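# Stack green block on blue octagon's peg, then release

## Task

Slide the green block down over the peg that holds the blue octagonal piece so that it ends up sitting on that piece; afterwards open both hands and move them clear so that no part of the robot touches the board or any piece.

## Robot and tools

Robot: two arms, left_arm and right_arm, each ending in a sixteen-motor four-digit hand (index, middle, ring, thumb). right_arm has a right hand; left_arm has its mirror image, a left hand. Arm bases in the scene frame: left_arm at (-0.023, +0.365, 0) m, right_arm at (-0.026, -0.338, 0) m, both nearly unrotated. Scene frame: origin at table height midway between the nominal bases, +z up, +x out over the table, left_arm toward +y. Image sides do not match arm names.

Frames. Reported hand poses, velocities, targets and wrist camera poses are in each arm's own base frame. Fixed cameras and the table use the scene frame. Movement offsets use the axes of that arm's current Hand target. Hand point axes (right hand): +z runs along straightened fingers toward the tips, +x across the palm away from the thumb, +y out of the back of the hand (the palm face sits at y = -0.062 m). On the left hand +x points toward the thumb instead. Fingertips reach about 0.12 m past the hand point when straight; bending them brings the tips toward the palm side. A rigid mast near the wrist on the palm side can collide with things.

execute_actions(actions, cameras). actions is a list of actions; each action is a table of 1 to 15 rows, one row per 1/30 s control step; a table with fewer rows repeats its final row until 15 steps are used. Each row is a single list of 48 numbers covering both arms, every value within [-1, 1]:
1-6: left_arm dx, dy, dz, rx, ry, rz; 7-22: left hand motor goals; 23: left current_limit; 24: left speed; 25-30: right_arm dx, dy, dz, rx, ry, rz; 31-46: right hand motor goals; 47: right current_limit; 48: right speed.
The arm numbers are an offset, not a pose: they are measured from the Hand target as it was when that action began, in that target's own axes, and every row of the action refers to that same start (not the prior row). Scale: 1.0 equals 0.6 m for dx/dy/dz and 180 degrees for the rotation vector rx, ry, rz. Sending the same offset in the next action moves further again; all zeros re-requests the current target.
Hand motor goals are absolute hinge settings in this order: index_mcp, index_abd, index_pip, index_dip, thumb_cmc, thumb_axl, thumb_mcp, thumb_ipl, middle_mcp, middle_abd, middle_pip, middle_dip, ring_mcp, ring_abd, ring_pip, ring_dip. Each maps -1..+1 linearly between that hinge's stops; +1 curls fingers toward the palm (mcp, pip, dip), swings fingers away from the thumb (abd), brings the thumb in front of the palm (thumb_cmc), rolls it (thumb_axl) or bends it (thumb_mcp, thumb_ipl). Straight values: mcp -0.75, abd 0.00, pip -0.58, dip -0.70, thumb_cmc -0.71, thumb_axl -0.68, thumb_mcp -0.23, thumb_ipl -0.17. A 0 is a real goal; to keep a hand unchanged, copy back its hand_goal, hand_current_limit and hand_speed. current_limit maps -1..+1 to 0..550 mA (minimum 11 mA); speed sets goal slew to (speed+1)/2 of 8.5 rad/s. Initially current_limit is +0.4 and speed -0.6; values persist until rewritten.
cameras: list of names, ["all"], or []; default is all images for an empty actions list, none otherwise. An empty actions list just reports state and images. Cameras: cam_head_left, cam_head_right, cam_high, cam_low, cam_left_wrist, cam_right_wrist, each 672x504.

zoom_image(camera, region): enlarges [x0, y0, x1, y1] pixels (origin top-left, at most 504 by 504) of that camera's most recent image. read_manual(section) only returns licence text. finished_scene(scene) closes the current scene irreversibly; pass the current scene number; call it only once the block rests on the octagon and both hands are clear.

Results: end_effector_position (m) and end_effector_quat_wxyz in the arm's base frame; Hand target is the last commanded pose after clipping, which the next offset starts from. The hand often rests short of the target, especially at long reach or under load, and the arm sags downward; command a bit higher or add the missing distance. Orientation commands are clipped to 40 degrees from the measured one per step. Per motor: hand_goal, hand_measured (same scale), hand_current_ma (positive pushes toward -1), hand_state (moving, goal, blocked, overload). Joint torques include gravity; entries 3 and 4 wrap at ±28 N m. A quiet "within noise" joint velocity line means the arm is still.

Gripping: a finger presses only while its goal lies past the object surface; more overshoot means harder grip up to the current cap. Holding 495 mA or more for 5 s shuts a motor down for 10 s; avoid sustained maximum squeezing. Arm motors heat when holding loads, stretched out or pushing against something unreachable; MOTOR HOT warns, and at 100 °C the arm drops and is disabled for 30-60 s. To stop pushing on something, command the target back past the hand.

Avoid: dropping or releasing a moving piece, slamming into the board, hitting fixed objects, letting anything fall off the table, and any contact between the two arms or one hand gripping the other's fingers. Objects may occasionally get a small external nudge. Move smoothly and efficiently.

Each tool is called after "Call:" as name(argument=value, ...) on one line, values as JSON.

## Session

Call:
execute_actions(actions=[])

Scene clock: 0.00 s.
left_arm: end_effector_position=(+0.4939, -0.6066, +0.2788) hand_goal=(-0.754, +0.000, -0.576, -0.696, -0.714, -0.678, -0.226, -0.168, -0.754, +0.000, -0.576, -0.696, -0.754, +0.000, -0.576, -0.696) hand_measured=(-0.754, +0.000, -0.576, -0.696, -0.714, -0.678, -0.226, -0.168, -0.754, +0.000, -0.576, -0.696, -0.754, +0.000, -0.576, -0.696) hand_current_ma=(+0, +0, +0, +0, +0, +0, +0, +0, +0, +0, +0, +0, +0, +0, +0, +0) hand_state=(goal, goal, goal, goal, goal, goal, goal, goal, goal, goal, goal, goal, goal, goal, goal, goal) hand_current_limit=0.40 hand_speed=-0.60 end_effector_quat_wxyz=(+0.159, +0.582, +0.564, -0.564) | right_arm: end_effector_position=(+0.4334, -0.1708, +0.1545) hand_goal=(-0.754, +0.000, -0.576, -0.696, -0.714, -0.678, -0.226, -0.168, -0.754, +0.000, -0.576, -0.696, -0.754, +0.000, -0.576, -0.696) hand_measured=(-0.754, +0.000, -0.576, -0.696, -0.714, -0.678, -0.226, -0.168, -0.754, +0.000, -0.576, -0.696, -0.754, +0.000, -0.576, -0.696) hand_current_ma=(+0, +0, +0, +0, +0, +0, +0, +0, +0, +0, +0, +0, +0, +0, +0, +0) hand_state=(goal, goal, goal, goal, goal, goal, goal, goal, goal, goal, goal, goal, goal, goal, goal, goal) hand_current_limit=0.40 hand_speed=-0.60 end_effector_quat_wxyz=(+0.439, +0.356, +0.643, +0.517)
Joint positions: left_arm=[-0.718 2.069 2.131 -1.11 1.2 -1.05] | right_arm=[-0.716 1.89 0.505 1.217 -1.071 -0.346]
Joint velocities: within noise
Joint torques (N m): no reading
Heat: left arm: hottest waist 24 °C; right arm: hottest waist 23 °C.
Hand target: left_arm +0.4967, -0.6091, +0.2997; +0.175, +0.588, +0.554, -0.563 | right_arm +0.4356, -0.1727, +0.1612; +0.448, +0.347, +0.643, +0.515

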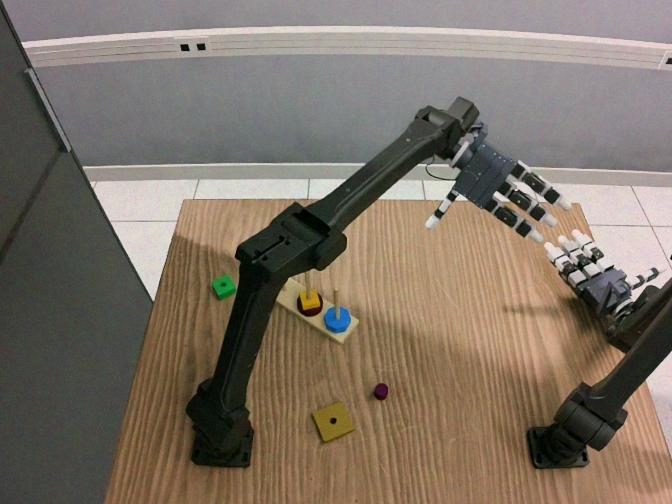

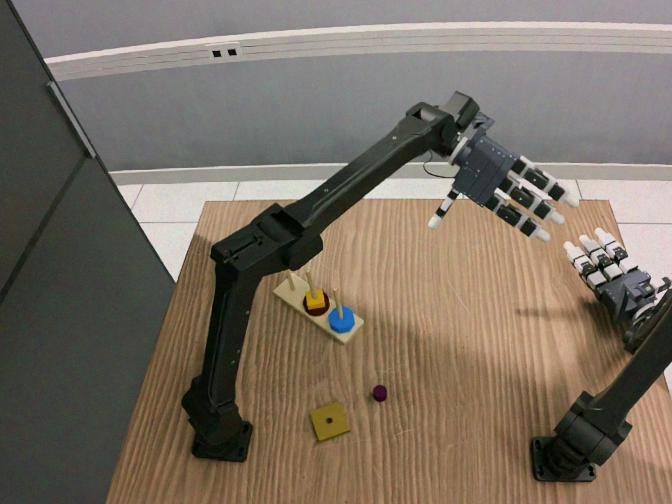

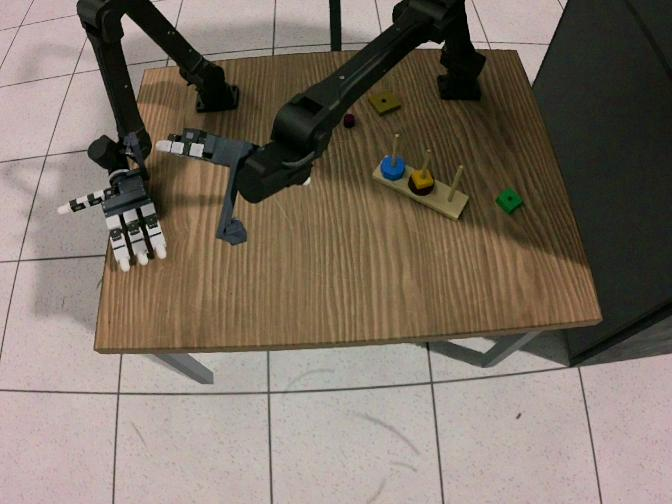

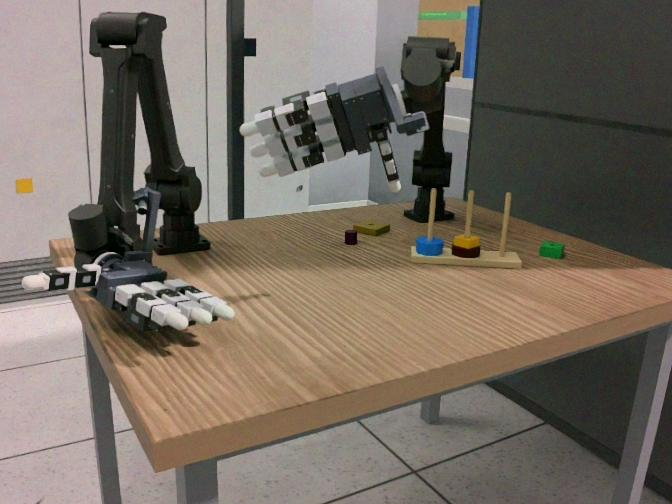

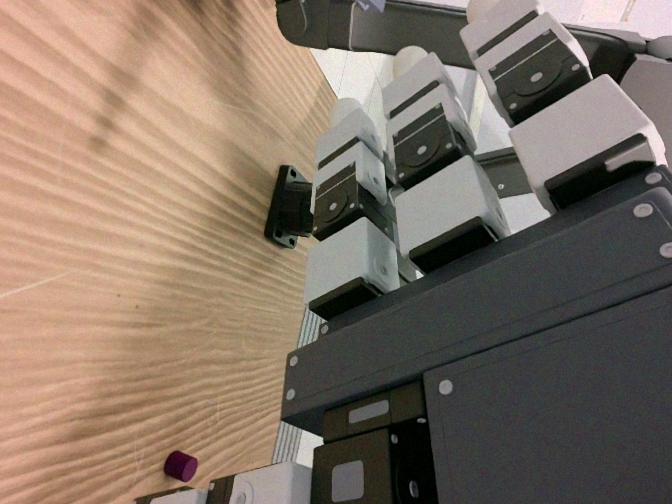

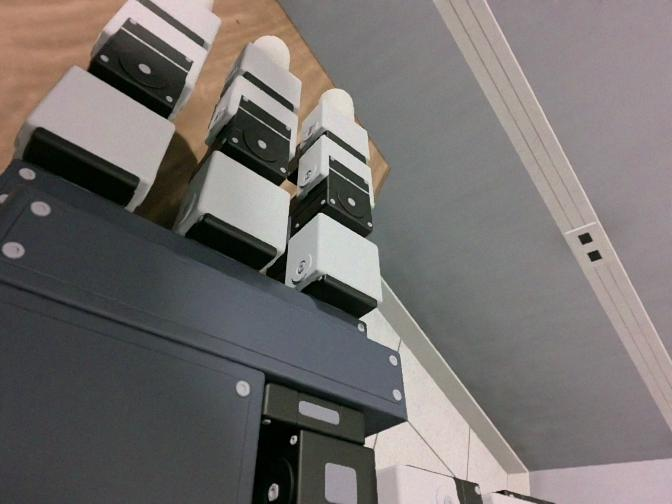

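Call:
zoom_image(camera="cam_head_left", region=[200, 265, 250, 310])

Call:
zoom_image(camera="cam_head_left", region=[265, 265, 365, 355])

Call:
zoom_image(camera="cam_head_right", region=[265, 255, 375, 355])

Call:
zoom_image(camera="cam_low", region=[400, 180, 580, 280])

Call:
zoom_image(camera="cam_high", region=[360, 110, 540, 230])

Scaled by 10.080 from the camera's 672x504 image, which has a finer 960x720 frame.

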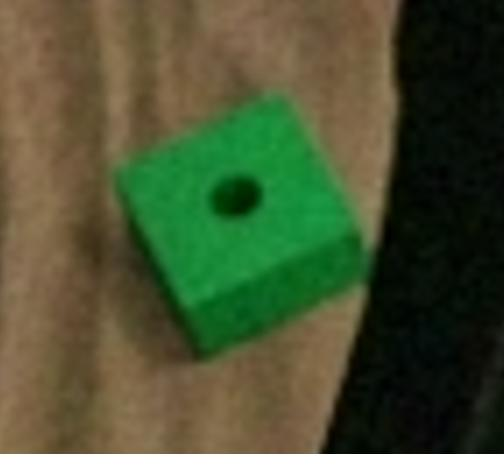

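Scaled by 5.040 from the camera's 672x504 image, which has a finer 960x720 frame.

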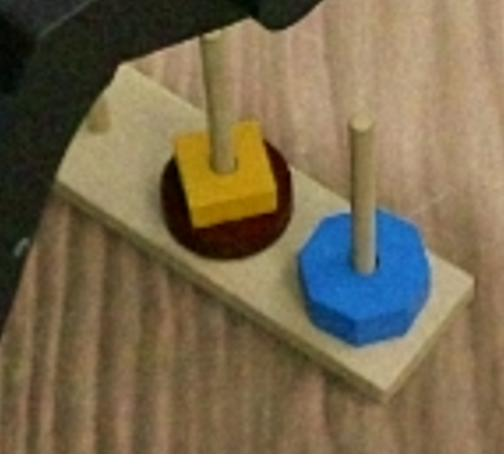

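Scaled by 4.582 from the camera's 672x504 image, which has a finer 960x720 frame.

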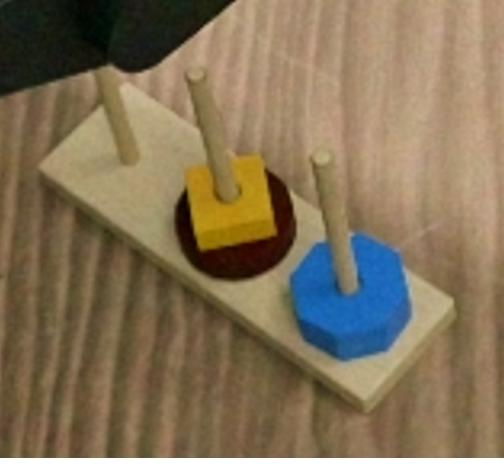

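Scaled by 2.800 from the camera's 672x504 image, which has a finer 960x720 frame.

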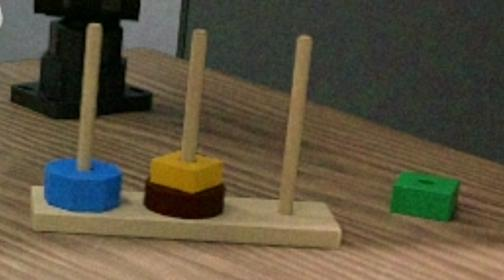

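Scaled by 2.800 from the camera's 672x504 image, which has a finer 960x720 frame.

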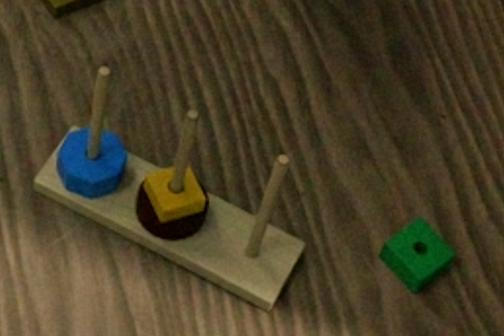

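Call:
execute_actions(actions=[[[0.0233,-0.0648,-0.1408,-0.0713,0.0727,-0.0440,-0.2055,-0.083,-0.942,-0.913,-0.714,-0.678,-0.226,-0.168,-0.97,0,-0.97,-0.97,-0.2055,0.083,-0.942,-0.913,0.4,-0.8,0,0,0,0,0,0,-0.754,0,-0.576,-0.696,-0.714,-0.678,-0.226,-0.168,-0.754,0,-0.576,-0.696,-0.754,0,-0.576,-0.696,0.4,-0.6]],[[0.0933,-0.0222,-0.1387,-0.0713,0.0727,-0.0440,-0.2055,-0.083,-0.942,-0.913,-0.714,-0.678,-0.226,-0.168,-0.97,0,-0.97,-0.97,-0.2055,0.083,-0.942,-0.913,0.4,-0.8,0,0,0,0,0,0,-0.754,0,-0.576,-0.696,-0.714,-0.678,-0.226,-0.168,-0.754,0,-0.576,-0.696,-0.754,0,-0.576,-0.696,0.4,-0.6]]], cameras=["cam_head_left","cam_low"])

Scene clock: 5.50 s.
left_arm: end_effector_position=(+0.4937, -0.4213, +0.3177) hand_goal=(-0.206, -0.084, -0.942, -0.914, -0.714, -0.678, -0.226, -0.168, -0.970, +0.000, -0.970, -0.970, -0.206, +0.082, -0.942, -0.914) hand_measured=(-0.208, -0.084, -0.938, -0.912, -0.710, -0.678, -0.224, -0.168, -0.960, -0.002, -0.964, -0.966, -0.208, +0.078, -0.938, -0.912) hand_current_ma=(-6, +0, +12, +8, +13, +2, +5, +1, +38, -2, +20, +10, -6, -13, +14, +9) hand_state=(goal, goal, goal, goal, goal, goal, goal, goal, goal, goal, goal, goal, goal, goal, goal, goal) hand_current_limit=0.40 hand_speed=-0.80 end_effector_quat_wxyz=(+0.068, +0.561, +0.768, -0.301) | right_arm: end_effector_position=(+0.4334, -0.1708, +0.1545) hand_goal=(-0.754, +0.000, -0.576, -0.696, -0.714, -0.678, -0.226, -0.168, -0.754, +0.000, -0.576, -0.696, -0.754, +0.000, -0.576, -0.696) hand_measured=(-0.760, +0.000, -0.576, -0.696, -0.722, -0.678, -0.226, -0.168, -0.760, +0.000, -0.576, -0.696, -0.762, +0.000, -0.576, -0.696) hand_current_ma=(-6, +0, +0, +0, -6, +0, +0, +0, -5, +0, +0, +0, -7, +0, +0, +0) hand_state=(goal, goal, goal, goal, goal, goal, goal, goal, goal, goal, goal, goal, goal, goal, goal, goal) hand_current_limit=0.40 hand_speed=-0.60 end_effector_quat_wxyz=(+0.439, +0.356, +0.643, +0.517)
Joint positions: left_arm=[-0.661 1.905 2.192 -1.677 0.605 -1.027] | right_arm=[-0.716 1.89 0.505 1.217 -1.071 -0.346]
Joint torques (N m): left_arm=[1.67 -22.12 11.1 -0.14 0.34 0.02] | right_arm=[-0.26 -13.74 3.33 2.02 -0.26 0]
Heat: left arm: hottest waist 24 °C; right arm: hottest waist 23 °C.
Hand target: left_arm +0.4999, -0.4200, +0.3447; +0.093, +0.565, +0.763, -0.299 | right_arm +0.4356, -0.1727, +0.1612; +0.448, +0.347, +0.643, +0.515
Off the commanded pose: left_arm 0.028 m, 3 deg | right_arm 0.007 m, 1 deg.
Images, in order (width x height): cam_head_left 672x504, cam_low 672x504.

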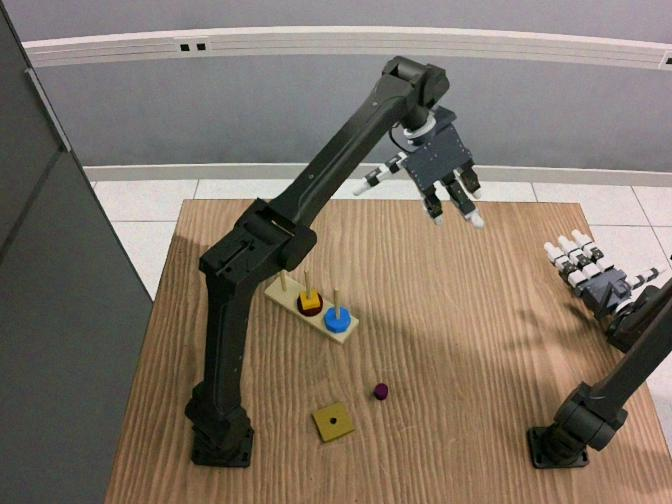

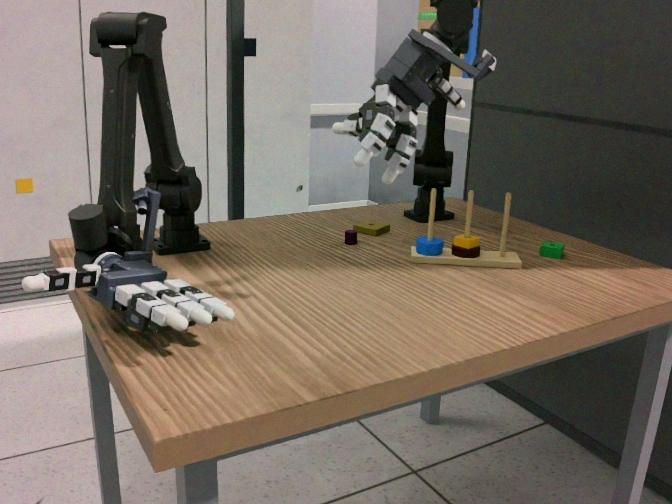

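Call:
execute_actions(actions=[[[0.1615,0.0238,-0.0863,-0.0713,0.0727,-0.0440,-0.2055,-0.083,-0.942,-0.913,-0.714,-0.678,-0.226,-0.168,-0.97,0,-0.97,-0.97,-0.2055,0.083,-0.942,-0.913,0.4,-0.8,0,0,0,0,0,0,-0.754,0,-0.576,-0.696,-0.714,-0.678,-0.226,-0.168,-0.754,0,-0.576,-0.696,-0.754,0,-0.576,-0.696,0.4,-0.6]]])

Call:
execute_actions(actions=[[[0.1908,0.0363,-0.0122,-0.0713,0.0727,-0.0440,-0.2055,-0.083,-0.942,-0.913,-0.714,-0.678,-0.226,-0.168,-0.97,0,-0.97,-0.97,-0.2055,0.083,-0.942,-0.913,0.4,-0.8,0,0,0,0,0,0,-0.754,0,-0.576,-0.696,-0.714,-0.678,-0.226,-0.168,-0.754,0,-0.576,-0.696,-0.754,0,-0.576,-0.696,0.4,-0.6]]], cameras=["cam_head_left","cam_low","cam_left_wrist"])

Scene clock: 7.40 s.
left_arm: end_effector_position=(+0.4897, -0.3175, +0.3262) hand_goal=(-0.206, -0.084, -0.942, -0.914, -0.714, -0.678, -0.226, -0.168, -0.970, +0.000, -0.970, -0.970, -0.206, +0.082, -0.942, -0.914) hand_measured=(-0.208, -0.084, -0.940, -0.912, -0.710, -0.678, -0.224, -0.168, -0.962, -0.002, -0.964, -0.966, -0.208, +0.078, -0.938, -0.912) hand_current_ma=(-7, +0, +7, +7, +13, +2, +8, +1, +30, -2, +16, +10, -7, -9, +9, +8) hand_state=(goal, goal, goal, goal, goal, goal, goal, goal, goal, goal, goal, goal, goal, goal, goal, goal) hand_current_limit=0.40 hand_speed=-0.80 end_effector_quat_wxyz=(+0.055, +0.533, +0.830, -0.153) | right_arm: end_effector_position=(+0.4334, -0.1708, +0.1545) hand_goal=(-0.754, +0.000, -0.576, -0.696, -0.714, -0.678, -0.226, -0.168, -0.754, +0.000, -0.576, -0.696, -0.754, +0.000, -0.576, -0.696) hand_measured=(-0.760, +0.000, -0.576, -0.696, -0.722, -0.678, -0.226, -0.168, -0.760, +0.000, -0.576, -0.696, -0.762, +0.000, -0.576, -0.696) hand_current_ma=(-6, +0, +0, +0, -6, +0, +0, +0, -5, +0, +0, +0, -7, +0, +0, +0) hand_state=(goal, goal, goal, goal, goal, goal, goal, goal, goal, goal, goal, goal, goal, goal, goal, goal) hand_current_limit=0.40 hand_speed=-0.60 end_effector_quat_wxyz=(+0.439, +0.356, +0.643, +0.517)
Joint positions: left_arm=[-0.627 1.755 2.009 -1.693 0.299 -1.075] | right_arm=[-0.716 1.89 0.505 1.217 -1.071 -0.346]
Joint torques (N m): left_arm=[1.79 -19.84 8.03 -0.08 0 -0.14] | right_arm=[0.32 -12.86 3.29 1.95 -0.22 -0.08]
Heat: left arm: hottest waist 24 °C; right arm: hottest waist 23 °C.
Hand target: left_arm +0.4898, -0.3102, +0.3350; +0.048, +0.528, +0.834, -0.152 | right_arm +0.4356, -0.1727, +0.1612; +0.448, +0.347, +0.643, +0.515
Off the commanded pose: left_arm 0.011 m, 1 deg | right_arm 0.007 m, 1 deg.
joint sent to its limit (left arm) — joint 4 (wrist pitch), lower limit. The joint targets still meet the commanded pose.

Scene clock: 8.40 s.
left_arm: end_effector_position=(+0.4604, -0.2081, +0.2994) hand_goal=(-0.206, -0.084, -0.942, -0.914, -0.714, -0.678, -0.226, -0.168, -0.970, +0.000, -0.970, -0.970, -0.206, +0.082, -0.942, -0.914) hand_measured=(-0.210, -0.084, -0.940, -0.912, -0.712, -0.678, -0.224, -0.168, -0.964, +0.000, -0.966, -0.966, -0.210, +0.080, -0.940, -0.912) hand_current_ma=(-12, +0, +5, +7, +9, +2, +9, +1, +21, -2, +13, +10, -12, -4, +6, +8) hand_state=(goal, goal, goal, goal, goal, goal, goal, goal, goal, goal, goal, goal, goal, goal, goal, goal) hand_current_limit=0.40 hand_speed=-0.80 end_effector_quat_wxyz=(-0.007, +0.483, +0.876, -0.001) | right_arm: end_effector_position=(+0.4334, -0.1708, +0.1545) hand_goal=(-0.754, +0.000, -0.576, -0.696, -0.714, -0.678, -0.226, -0.168, -0.754, +0.000, -0.576, -0.696, -0.754, +0.000, -0.576, -0.696) hand_measured=(-0.760, +0.000, -0.576, -0.696, -0.722, -0.678, -0.226, -0.168, -0.760, +0.000, -0.576, -0.696, -0.762, +0.000, -0.576, -0.696) hand_current_ma=(-6, +0, +0, +0, -6, +0, +0, +0, -5, +0, +0, +0, -7, +0, +0, +0) hand_state=(goal, goal, goal, goal, goal, goal, goal, goal, goal, goal, goal, goal, goal, goal, goal, goal) hand_current_limit=0.40 hand_speed=-0.60 end_effector_quat_wxyz=(+0.439, +0.356, +0.643, +0.517)
Joint positions: left_arm=[-0.595 1.621 1.731 -1.696 0.004 -1.158] | right_arm=[-0.716 1.89 0.505 1.217 -1.071 -0.346]
Joint torques (N m): left_arm=[2.02 -18.37 7.84 -0.29 -0.34 -0.2] | right_arm=[0.67 -13.68 3.15 1.77 -0.18 0]
Heat: left arm: hottest waist 24 °C; right arm: hottest waist 23 °C.
Hand target: left_arm +0.4598, -0.2001, +0.3100; +0.000, +0.475, +0.880, +0.000 | right_arm +0.4356, -0.1727, +0.1612; +0.448, +0.347, +0.643, +0.515
Off the commanded pose: left_arm 0.013 m, 1 deg | right_arm 0.007 m, 1 deg.
joint sent to its limit (left arm) — joint 4 (wrist pitch), lower limit. The joint targets still meet the commanded pose.
Images, in order (width x height): cam_head_left 672x504, cam_low 672x504, cam_left_wrist 672x504.

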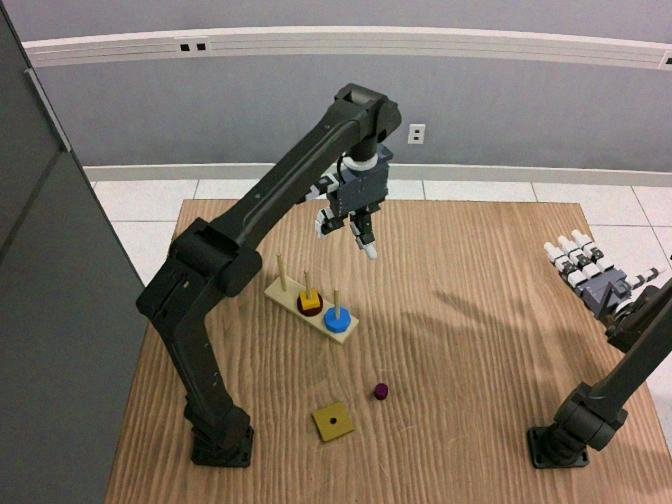

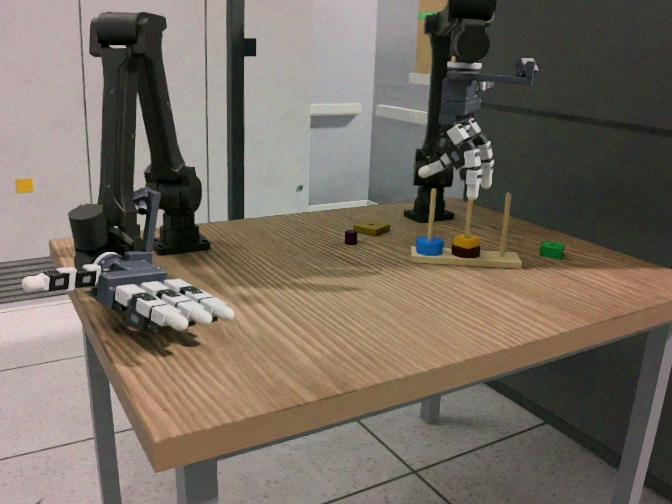

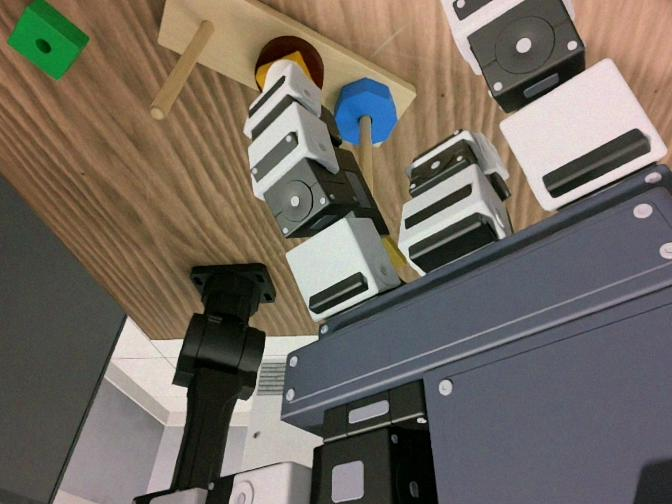

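Call:
execute_actions(actions=[[[0.2133,0.1003,0,0,0,0,-0.2055,-0.083,-0.942,-0.913,-0.714,-0.678,-0.226,-0.168,-0.97,0,-0.97,-0.97,-0.2055,0.083,-0.942,-0.913,0.4,-0.8,0,0,0,0,0,0,-0.754,0,-0.576,-0.696,-0.714,-0.678,-0.226,-0.168,-0.754,0,-0.576,-0.696,-0.754,0,-0.576,-0.696,0.4,-0.6]],[[0.2375,0.0513,0.0833,0,0,0,-0.2055,-0.083,-0.942,-0.913,-0.714,-0.678,-0.226,-0.168,-0.97,0,-0.97,-0.97,-0.2055,0.083,-0.942,-0.913,0.4,-0.8,0,0,0,0,0,0,-0.754,0,-0.576,-0.696,-0.714,-0.678,-0.226,-0.168,-0.754,0,-0.576,-0.696,-0.754,0,-0.576,-0.696,0.4,-0.6]]], cameras=["cam_head_left","cam_low","cam_left_wrist"])

Scene clock: 10.57 s.
left_arm: end_effector_position=(+0.3839, +0.0704, +0.2544) hand_goal=(-0.206, -0.084, -0.942, -0.914, -0.714, -0.678, -0.226, -0.168, -0.970, +0.000, -0.970, -0.970, -0.206, +0.082, -0.942, -0.914) hand_measured=(-0.210, -0.084, -0.940, -0.912, -0.712, -0.678, -0.224, -0.168, -0.964, +0.000, -0.966, -0.966, -0.210, +0.082, -0.940, -0.912) hand_current_ma=(-13, +1, +4, +7, +3, +2, +11, +1, +19, +0, +12, +9, -14, +0, +5, +8) hand_state=(goal, goal, goal, goal, goal, goal, goal, goal, goal, goal, goal, goal, goal, goal, goal, goal) hand_current_limit=0.40 hand_speed=-0.80 end_effector_quat_wxyz=(-0.013, +0.477, +0.879, -0.002) | right_arm: end_effector_position=(+0.4334, -0.1708, +0.1545) hand_goal=(-0.754, +0.000, -0.576, -0.696, -0.714, -0.678, -0.226, -0.168, -0.754, +0.000, -0.576, -0.696, -0.754, +0.000, -0.576, -0.696) hand_measured=(-0.760, +0.000, -0.576, -0.696, -0.722, -0.678, -0.226, -0.168, -0.760, +0.000, -0.576, -0.696, -0.762, +0.000, -0.576, -0.696) hand_current_ma=(-6, +0, +0, +0, -6, +0, +0, +0, -5, +0, +0, +0, -7, +0, +0, +0) hand_state=(goal, goal, goal, goal, goal, goal, goal, goal, goal, goal, goal, goal, goal, goal, goal, goal) hand_current_limit=0.40 hand_speed=-0.60 end_effector_quat_wxyz=(+0.439, +0.356, +0.643, +0.517)
Joint positions: left_arm=[0.012 1.204 1.189 -1.581 -0.009 -0.564] | right_arm=[-0.716 1.89 0.505 1.217 -1.071 -0.346]
Joint torques (N m): left_arm=[2.49 -10.7 8.1 0.32 -0.03 0.01] | right_arm=[0.03 -13.63 3.18 1.85 -0.21 -0.01]
Heat: left arm: hottest waist 24 °C; right arm: hottest waist 23 °C.
Hand target: left_arm +0.3872, +0.0760, +0.2598; +0.000, +0.475, +0.880, +0.000 | right_arm +0.4356, -0.1727, +0.1612; +0.448, +0.347, +0.643, +0.515
Off the commanded pose: left_arm 0.008 m, 2 deg | right_arm 0.007 m, 1 deg.
Images, in order (width x height): cam_head_left 672x504, cam_low 672x504, cam_left_wrist 672x504.

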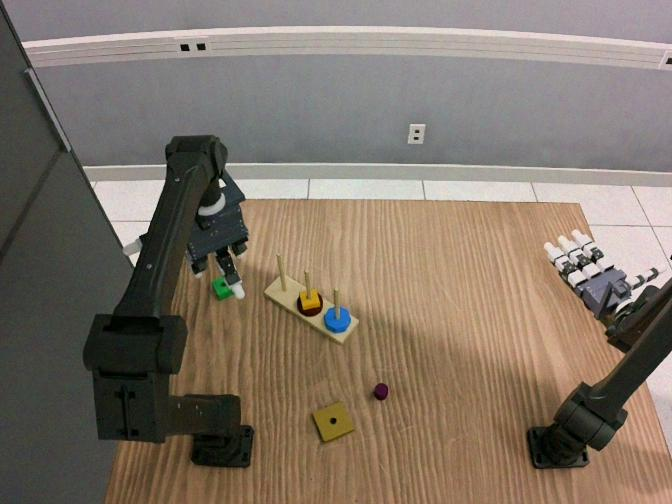

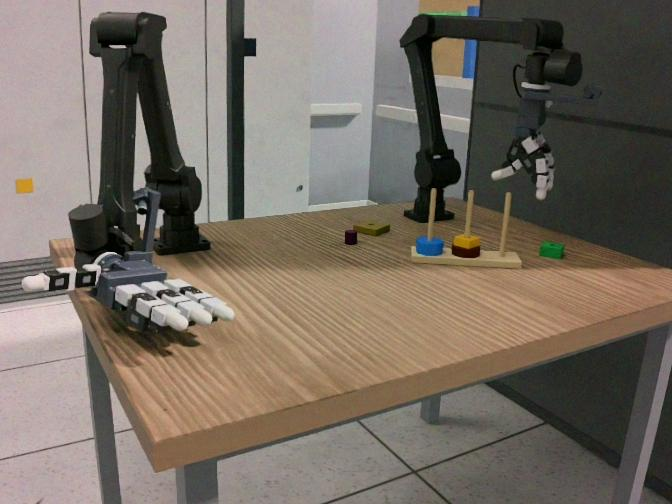

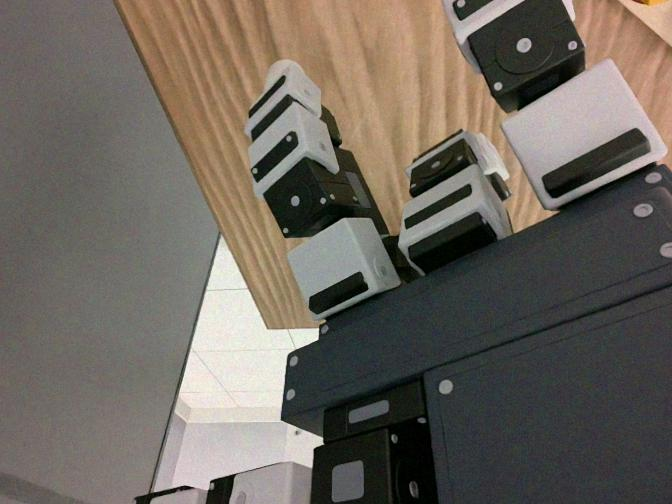

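Call:
execute_actions(actions=[[[0.0111,0.0073,0.1333,0,0,0,-0.2055,-0.083,-0.942,-0.913,-0.714,-0.678,-0.226,-0.168,-0.97,0,-0.97,-0.97,-0.2055,0.083,-0.942,-0.913,0.4,-0.8,0,0,0,0,0,0,-0.754,0,-0.576,-0.696,-0.714,-0.678,-0.226,-0.168,-0.754,0,-0.576,-0.696,-0.754,0,-0.576,-0.696,0.4,-0.6]]], cameras=["cam_head_left","cam_low","cam_left_wrist"])

Call:
zoom_image(camera="cam_low", region=[460, 120, 640, 280])

Call:
zoom_image(camera="cam_head_left", region=[160, 220, 280, 320])

Scene clock: 11.60 s.
left_arm: end_effector_position=(+0.3808, +0.0785, +0.1744) hand_goal=(-0.206, -0.084, -0.942, -0.914, -0.714, -0.678, -0.226, -0.168, -0.970, +0.000, -0.970, -0.970, -0.206, +0.082, -0.942, -0.914) hand_measured=(-0.210, -0.084, -0.940, -0.912, -0.712, -0.678, -0.224, -0.168, -0.964, +0.000, -0.966, -0.966, -0.210, +0.082, -0.940, -0.912) hand_current_ma=(-13, +1, +4, +7, +3, +2, +11, +1, +19, +0, +12, +9, -14, +0, +5, +8) hand_state=(goal, goal, goal, goal, goal, goal, goal, goal, goal, goal, goal, goal, goal, goal, goal, goal) hand_current_limit=0.40 hand_speed=-0.80 end_effector_quat_wxyz=(-0.011, +0.478, +0.878, -0.004) | right_arm: end_effector_position=(+0.4334, -0.1708, +0.1545) hand_goal=(-0.754, +0.000, -0.576, -0.696, -0.714, -0.678, -0.226, -0.168, -0.754, +0.000, -0.576, -0.696, -0.754, +0.000, -0.576, -0.696) hand_measured=(-0.760, +0.000, -0.576, -0.696, -0.722, -0.678, -0.226, -0.168, -0.760, +0.000, -0.576, -0.696, -0.762, +0.000, -0.576, -0.696) hand_current_ma=(-6, +0, +0, +0, -6, +0, +0, +0, -5, +0, +0, +0, -7, +0, +0, +0) hand_state=(goal, goal, goal, goal, goal, goal, goal, goal, goal, goal, goal, goal, goal, goal, goal, goal) hand_current_limit=0.40 hand_speed=-0.60 end_effector_quat_wxyz=(+0.439, +0.356, +0.643, +0.517)
Joint positions: left_arm=[0.041 1.221 0.992 -1.365 -0.004 -0.534] | right_arm=[-0.716 1.89 0.505 1.217 -1.071 -0.346]
Joint torques (N m): left_arm=[2.37 -9.93 8.28 0.17 -0.05 0.01] | right_arm=[0.32 -13.45 3.33 2.09 -0.18 -0.02]
Heat: left arm: hottest waist 24 °C; right arm: hottest waist 23 °C.
Hand target: left_arm +0.3873, +0.0838, +0.1800; +0.000, +0.475, +0.880, +0.000 | right_arm +0.4356, -0.1727, +0.1612; +0.448, +0.347, +0.643, +0.515
Off the commanded pose: left_arm 0.010 m, 1 deg | right_arm 0.007 m, 1 deg.
Images, in order (width x height): cam_head_left 672x504, cam_low 672x504, cam_left_wrist 672x504.

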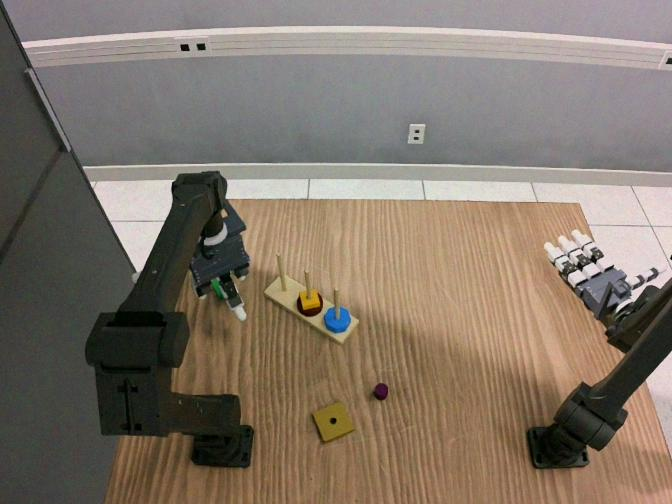

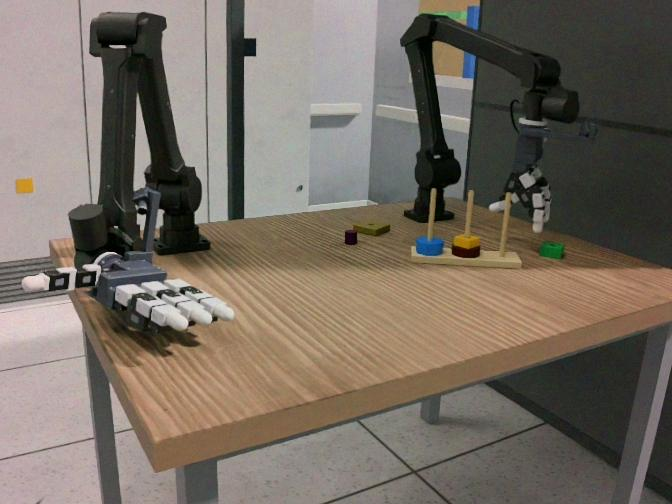

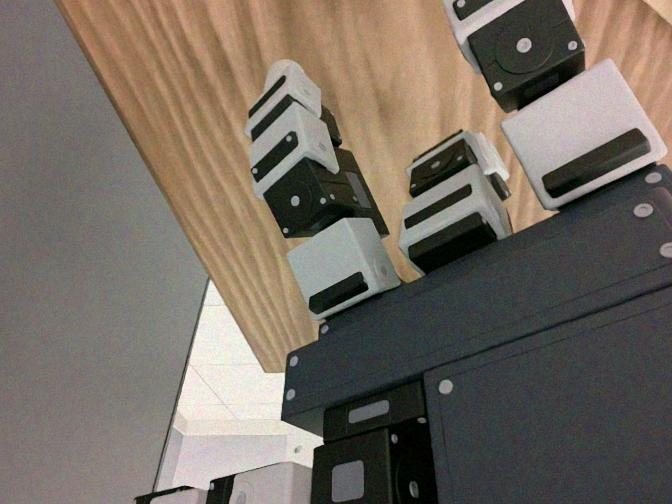

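Scaled by 2.800 from the camera's 672x504 image, which has a finer 960x720 frame.

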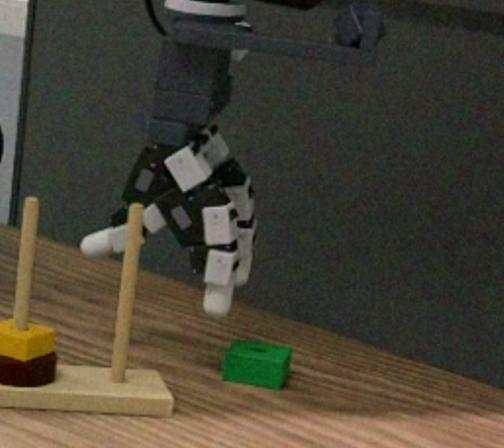

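Scaled by 4.200 from the camera's 672x504 image, which has a finer 960x720 frame.

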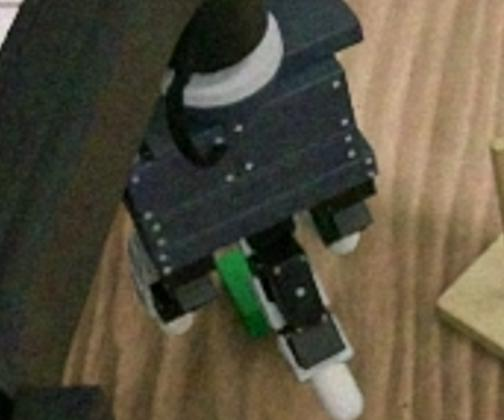

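Call:
execute_actions(actions=[[[-0.0103,0.0462,0,0,0,0,-0.2055,-0.083,-0.942,-0.913,-0.714,-0.678,-0.226,-0.168,-0.97,0,-0.97,-0.97,-0.2055,0.083,-0.942,-0.913,0.4,-0.8,0,0,0,0,0,0,-0.754,0,-0.576,-0.696,-0.714,-0.678,-0.226,-0.168,-0.754,0,-0.576,-0.696,-0.754,0,-0.576,-0.696,0.4,-0.6]]], cameras=["cam_head_left","cam_low","cam_left_wrist"])

Call:
zoom_image(camera="cam_low", region=[460, 120, 640, 280])

Call:
zoom_image(camera="cam_head_left", region=[160, 220, 280, 320])

Scene clock: 14.13 s.
left_arm: end_effector_position=(+0.3947, +0.0872, +0.1611) hand_goal=(-0.206, -0.084, -0.942, -0.914, -0.714, -0.678, -0.226, -0.168, -0.970, +0.000, -0.970, -0.970, -0.206, +0.082, -0.942, -0.914) hand_measured=(-0.210, -0.084, -0.940, -0.912, -0.712, -0.678, -0.224, -0.168, -0.964, +0.000, -0.966, -0.966, -0.210, +0.082, -0.940, -0.912) hand_current_ma=(-13, +1, +4, +7, +3, +2, +11, +1, +19, +0, +12, +9, -14, +0, +5, +8) hand_state=(goal, goal, goal, goal, goal, goal, goal, goal, goal, goal, goal, goal, goal, goal, goal, goal) hand_current_limit=0.40 hand_speed=-0.80 end_effector_quat_wxyz=(-0.023, +0.478, +0.878, -0.013) | right_arm: end_effector_position=(+0.4334, -0.1708, +0.1545) hand_goal=(-0.754, +0.000, -0.576, -0.696, -0.714, -0.678, -0.226, -0.168, -0.754, +0.000, -0.576, -0.696, -0.754, +0.000, -0.576, -0.696) hand_measured=(-0.760, +0.000, -0.576, -0.696, -0.722, -0.678, -0.226, -0.168, -0.760, +0.000, -0.576, -0.696, -0.762, +0.000, -0.576, -0.696) hand_current_ma=(-6, +0, +0, +0, -6, +0, +0, +0, -5, +0, +0, +0, -7, +0, +0, +0) hand_state=(goal, goal, goal, goal, goal, goal, goal, goal, goal, goal, goal, goal, goal, goal, goal, goal) hand_current_limit=0.40 hand_speed=-0.60 end_effector_quat_wxyz=(+0.439, +0.356, +0.643, +0.517)
Joint positions: left_arm=[0.065 1.287 1.018 -1.353 -0.003 -0.509] | right_arm=[-0.716 1.89 0.505 1.217 -1.071 -0.346]
Joint torques (N m): left_arm=[2.37 -10.52 10.61 0.17 -0.08 0.02] | right_arm=[0.15 -13.8 3.37 1.94 -0.2 -0.05]
Heat: left arm: hottest waist 24 °C; right arm: hottest waist 23 °C.
Hand target: left_arm +0.4138, +0.0939, +0.1800; +0.000, +0.475, +0.880, +0.000 | right_arm +0.4356, -0.1727, +0.1612; +0.448, +0.347, +0.643, +0.515
Off the commanded pose: left_arm 0.028 m, 3 deg | right_arm 0.007 m, 1 deg.
Images, in order (width x height): cam_head_left 672x504, cam_low 672x504, cam_left_wrist 672x504.

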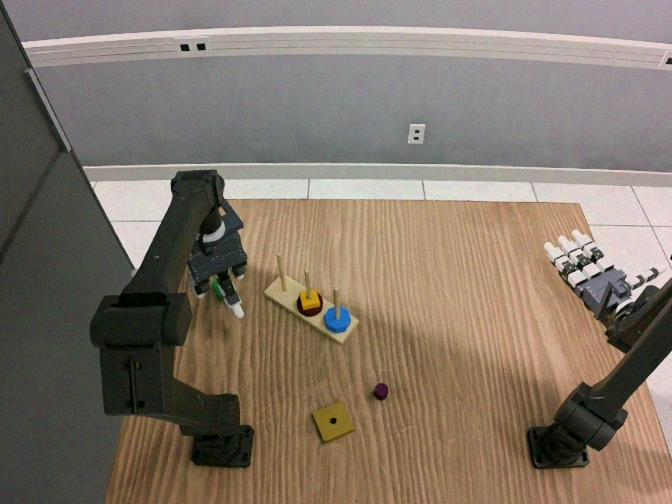

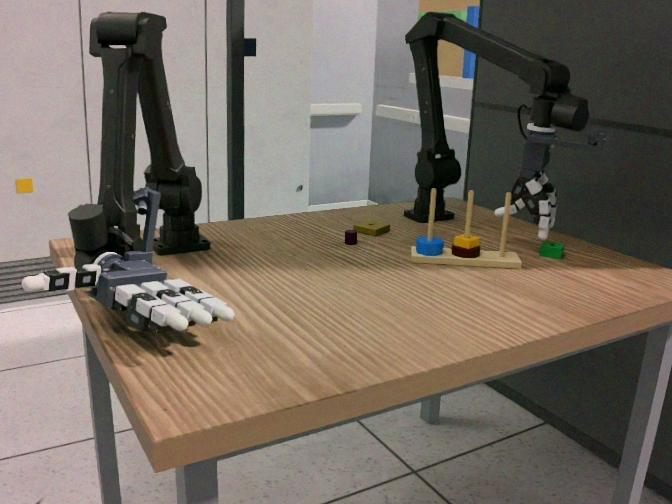

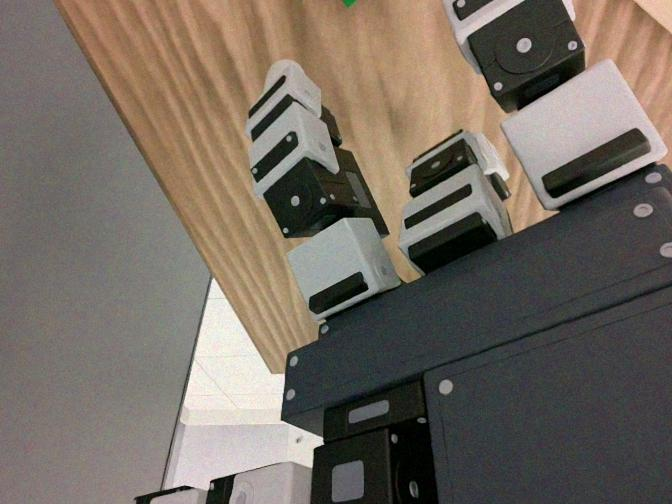

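Scaled by 2.800 from the camera's 672x504 image, which has a finer 960x720 frame.

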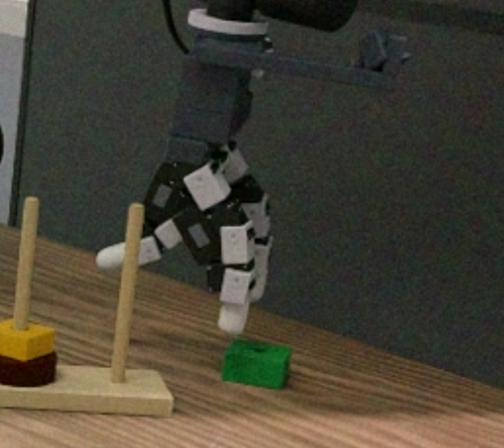

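Scaled by 4.200 from the camera's 672x504 image, which has a finer 960x720 frame.

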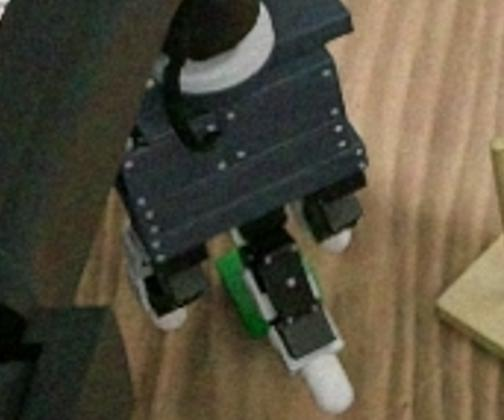

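Call:
execute_actions(actions=[[[-0.0073,0.0112,-0.05,0,0,0,-0.2055,-0.083,-0.942,-0.913,-0.714,-0.678,-0.226,-0.168,-0.97,0,-0.97,-0.97,-0.2055,0.083,-0.942,-0.913,0.4,-0.8,0,0,0,0,0,0,-0.754,0,-0.576,-0.696,-0.714,-0.678,-0.226,-0.168,-0.754,0,-0.576,-0.696,-0.754,0,-0.576,-0.696,0.4,-0.6]]])

Scene clock: 15.30 s.
left_arm: end_effector_position=(+0.4097, +0.0882, +0.1949) hand_goal=(-0.206, -0.084, -0.942, -0.914, -0.714, -0.678, -0.226, -0.168, -0.970, +0.000, -0.970, -0.970, -0.206, +0.082, -0.942, -0.914) hand_measured=(-0.210, -0.084, -0.940, -0.912, -0.712, -0.678, -0.224, -0.168, -0.964, +0.000, -0.966, -0.966, -0.210, +0.082, -0.940, -0.912) hand_current_ma=(-13, +1, +4, +7, +3, +2, +11, +1, +19, +0, +12, +9, -14, +0, +5, +8) hand_state=(goal, goal, goal, goal, goal, goal, goal, goal, goal, goal, goal, goal, goal, goal, goal, goal) hand_current_limit=0.40 hand_speed=-0.80 end_effector_quat_wxyz=(-0.011, +0.478, +0.878, -0.005) | right_arm: end_effector_position=(+0.4334, -0.1708, +0.1545) hand_goal=(-0.754, +0.000, -0.576, -0.696, -0.714, -0.678, -0.226, -0.168, -0.754, +0.000, -0.576, -0.696, -0.754, +0.000, -0.576, -0.696) hand_measured=(-0.760, +0.000, -0.576, -0.696, -0.722, -0.678, -0.226, -0.168, -0.760, +0.000, -0.576, -0.696, -0.762, +0.000, -0.576, -0.696) hand_current_ma=(-6, +0, +0, +0, -6, +0, +0, +0, -5, +0, +0, +0, -7, +0, +0, +0) hand_state=(goal, goal, goal, goal, goal, goal, goal, goal, goal, goal, goal, goal, goal, goal, goal, goal) hand_current_limit=0.40 hand_speed=-0.60 end_effector_quat_wxyz=(+0.439, +0.356, +0.643, +0.517)
Joint positions: left_arm=[0.065 1.289 1.106 -1.412 -0.003 -0.509] | right_arm=[-0.716 1.89 0.505 1.217 -1.071 -0.346]
Joint torques (N m): left_arm=[2.26 -10.23 10.63 -0.34 -0.06 -0.01] | right_arm=[-0.5 -13.98 3.33 1.84 -0.2 0.01]
Heat: left arm: hottest waist 24 °C; right arm: hottest waist 23 °C.
Hand target: left_arm +0.4218, +0.0940, +0.2099; +0.000, +0.475, +0.880, +0.000 | right_arm +0.4356, -0.1727, +0.1612; +0.448, +0.347, +0.643, +0.515
Off the commanded pose: left_arm 0.020 m, 2 deg | right_arm 0.007 m, 1 deg.

Call:
execute_actions(actions=[[[0.0067,-0.0102,0.0917,0,0,0,-0.2055,-0.083,-0.942,-0.913,-0.714,-0.678,-0.226,-0.168,-0.97,0,-0.97,-0.97,-0.2055,0.083,-0.942,-0.913,0.4,-0.8,0,0,0,0,0,0,-0.754,0,-0.576,-0.696,-0.714,-0.678,-0.226,-0.168,-0.754,0,-0.576,-0.696,-0.754,0,-0.576,-0.696,0.4,-0.6]]], cameras=["cam_head_left","cam_low","cam_left_wrist"])

Call:
zoom_image(camera="cam_low", region=[460, 120, 640, 280])

Call:
zoom_image(camera="cam_head_left", region=[160, 220, 280, 320])

Call:
zoom_image(camera="cam_left_wrist", region=[200, 0, 500, 200])

Scene clock: 16.23 s.
left_arm: end_effector_position=(+0.4091, +0.0881, +0.1519) hand_goal=(-0.206, -0.084, -0.942, -0.914, -0.714, -0.678, -0.226, -0.168, -0.970, +0.000, -0.970, -0.970, -0.206, +0.082, -0.942, -0.914) hand_measured=(-0.210, -0.084, -0.940, -0.912, -0.712, -0.678, -0.224, -0.168, -0.964, +0.000, -0.966, -0.966, -0.210, +0.082, -0.940, -0.912) hand_current_ma=(-13, +1, +4, +7, +3, +2, +11, +1, +19, +0, +12, +9, -14, +0, +5, +8) hand_state=(goal, goal, goal, goal, goal, goal, goal, goal, goal, goal, goal, goal, goal, goal, goal, goal) hand_current_limit=0.40 hand_speed=-0.80 end_effector_quat_wxyz=(-0.008, +0.478, +0.878, -0.003) | right_arm: end_effector_position=(+0.4334, -0.1708, +0.1545) hand_goal=(-0.754, +0.000, -0.576, -0.696, -0.714, -0.678, -0.226, -0.168, -0.754, +0.000, -0.576, -0.696, -0.754, +0.000, -0.576, -0.696) hand_measured=(-0.760, +0.000, -0.576, -0.696, -0.722, -0.678, -0.226, -0.168, -0.760, +0.000, -0.576, -0.696, -0.762, +0.000, -0.576, -0.696) hand_current_ma=(-6, +0, +0, +0, -6, +0, +0, +0, -5, +0, +0, +0, -7, +0, +0, +0) hand_state=(goal, goal, goal, goal, goal, goal, goal, goal, goal, goal, goal, goal, goal, goal, goal, goal) hand_current_limit=0.40 hand_speed=-0.60 end_effector_quat_wxyz=(+0.439, +0.356, +0.643, +0.517)
Joint positions: left_arm=[0.065 1.311 1.009 -1.285 -0.003 -0.509] | right_arm=[-0.716 1.89 0.505 1.217 -1.071 -0.346]
Joint torques (N m): left_arm=[2.37 -11.05 7.92 0.38 -0.06 0] | right_arm=[0.03 -14.1 3.18 1.98 -0.17 -0.02]
Heat: left arm: hottest waist 24 °C; right arm: hottest waist 23 °C.
Hand target: left_arm +0.4146, +0.0940, +0.1550; +0.000, +0.475, +0.880, +0.000 | right_arm +0.4356, -0.1727, +0.1612; +0.448, +0.347, +0.643, +0.515
Off the commanded pose: left_arm 0.009 m, 1 deg | right_arm 0.007 m, 1 deg.
Images, in order (width x height): cam_head_left 672x504, cam_low 672x504, cam_left_wrist 672x504.

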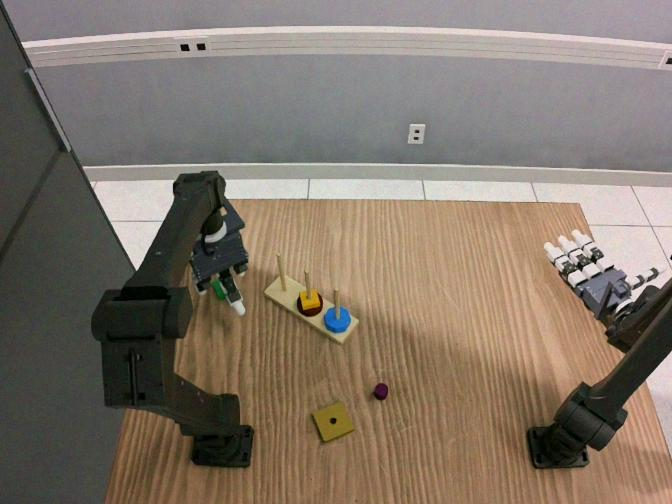

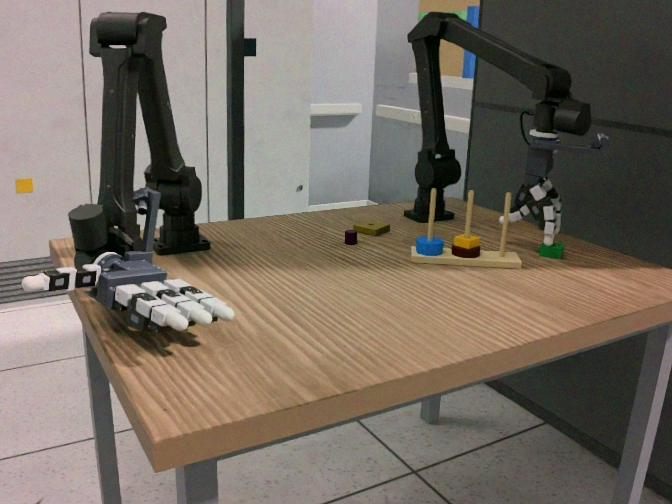

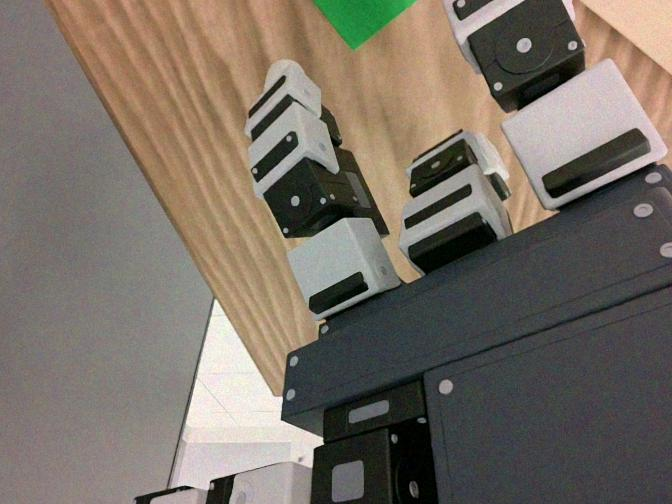

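Scaled by 2.800 from the camera's 672x504 image, which has a finer 960x720 frame.

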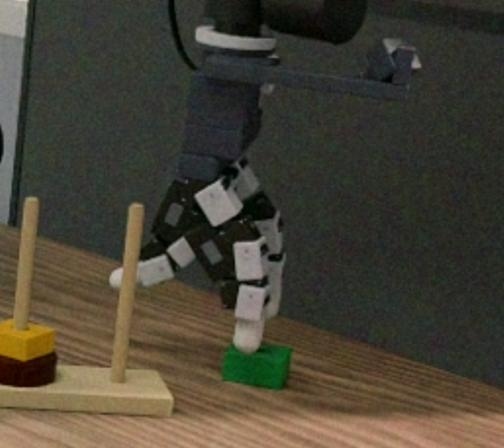

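Scaled by 4.200 from the camera's 672x504 image, which has a finer 960x720 frame.

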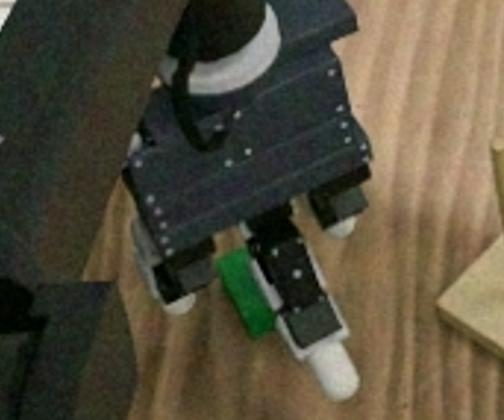

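Scaled by 1.680 from the camera's 672x504 image, which has a finer 960x720 frame.

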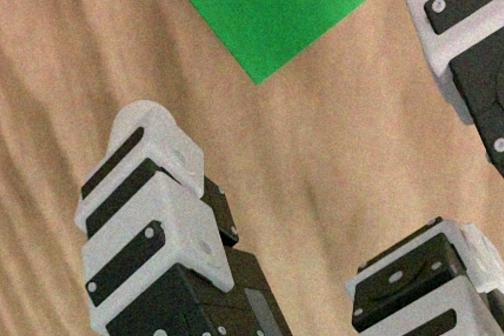

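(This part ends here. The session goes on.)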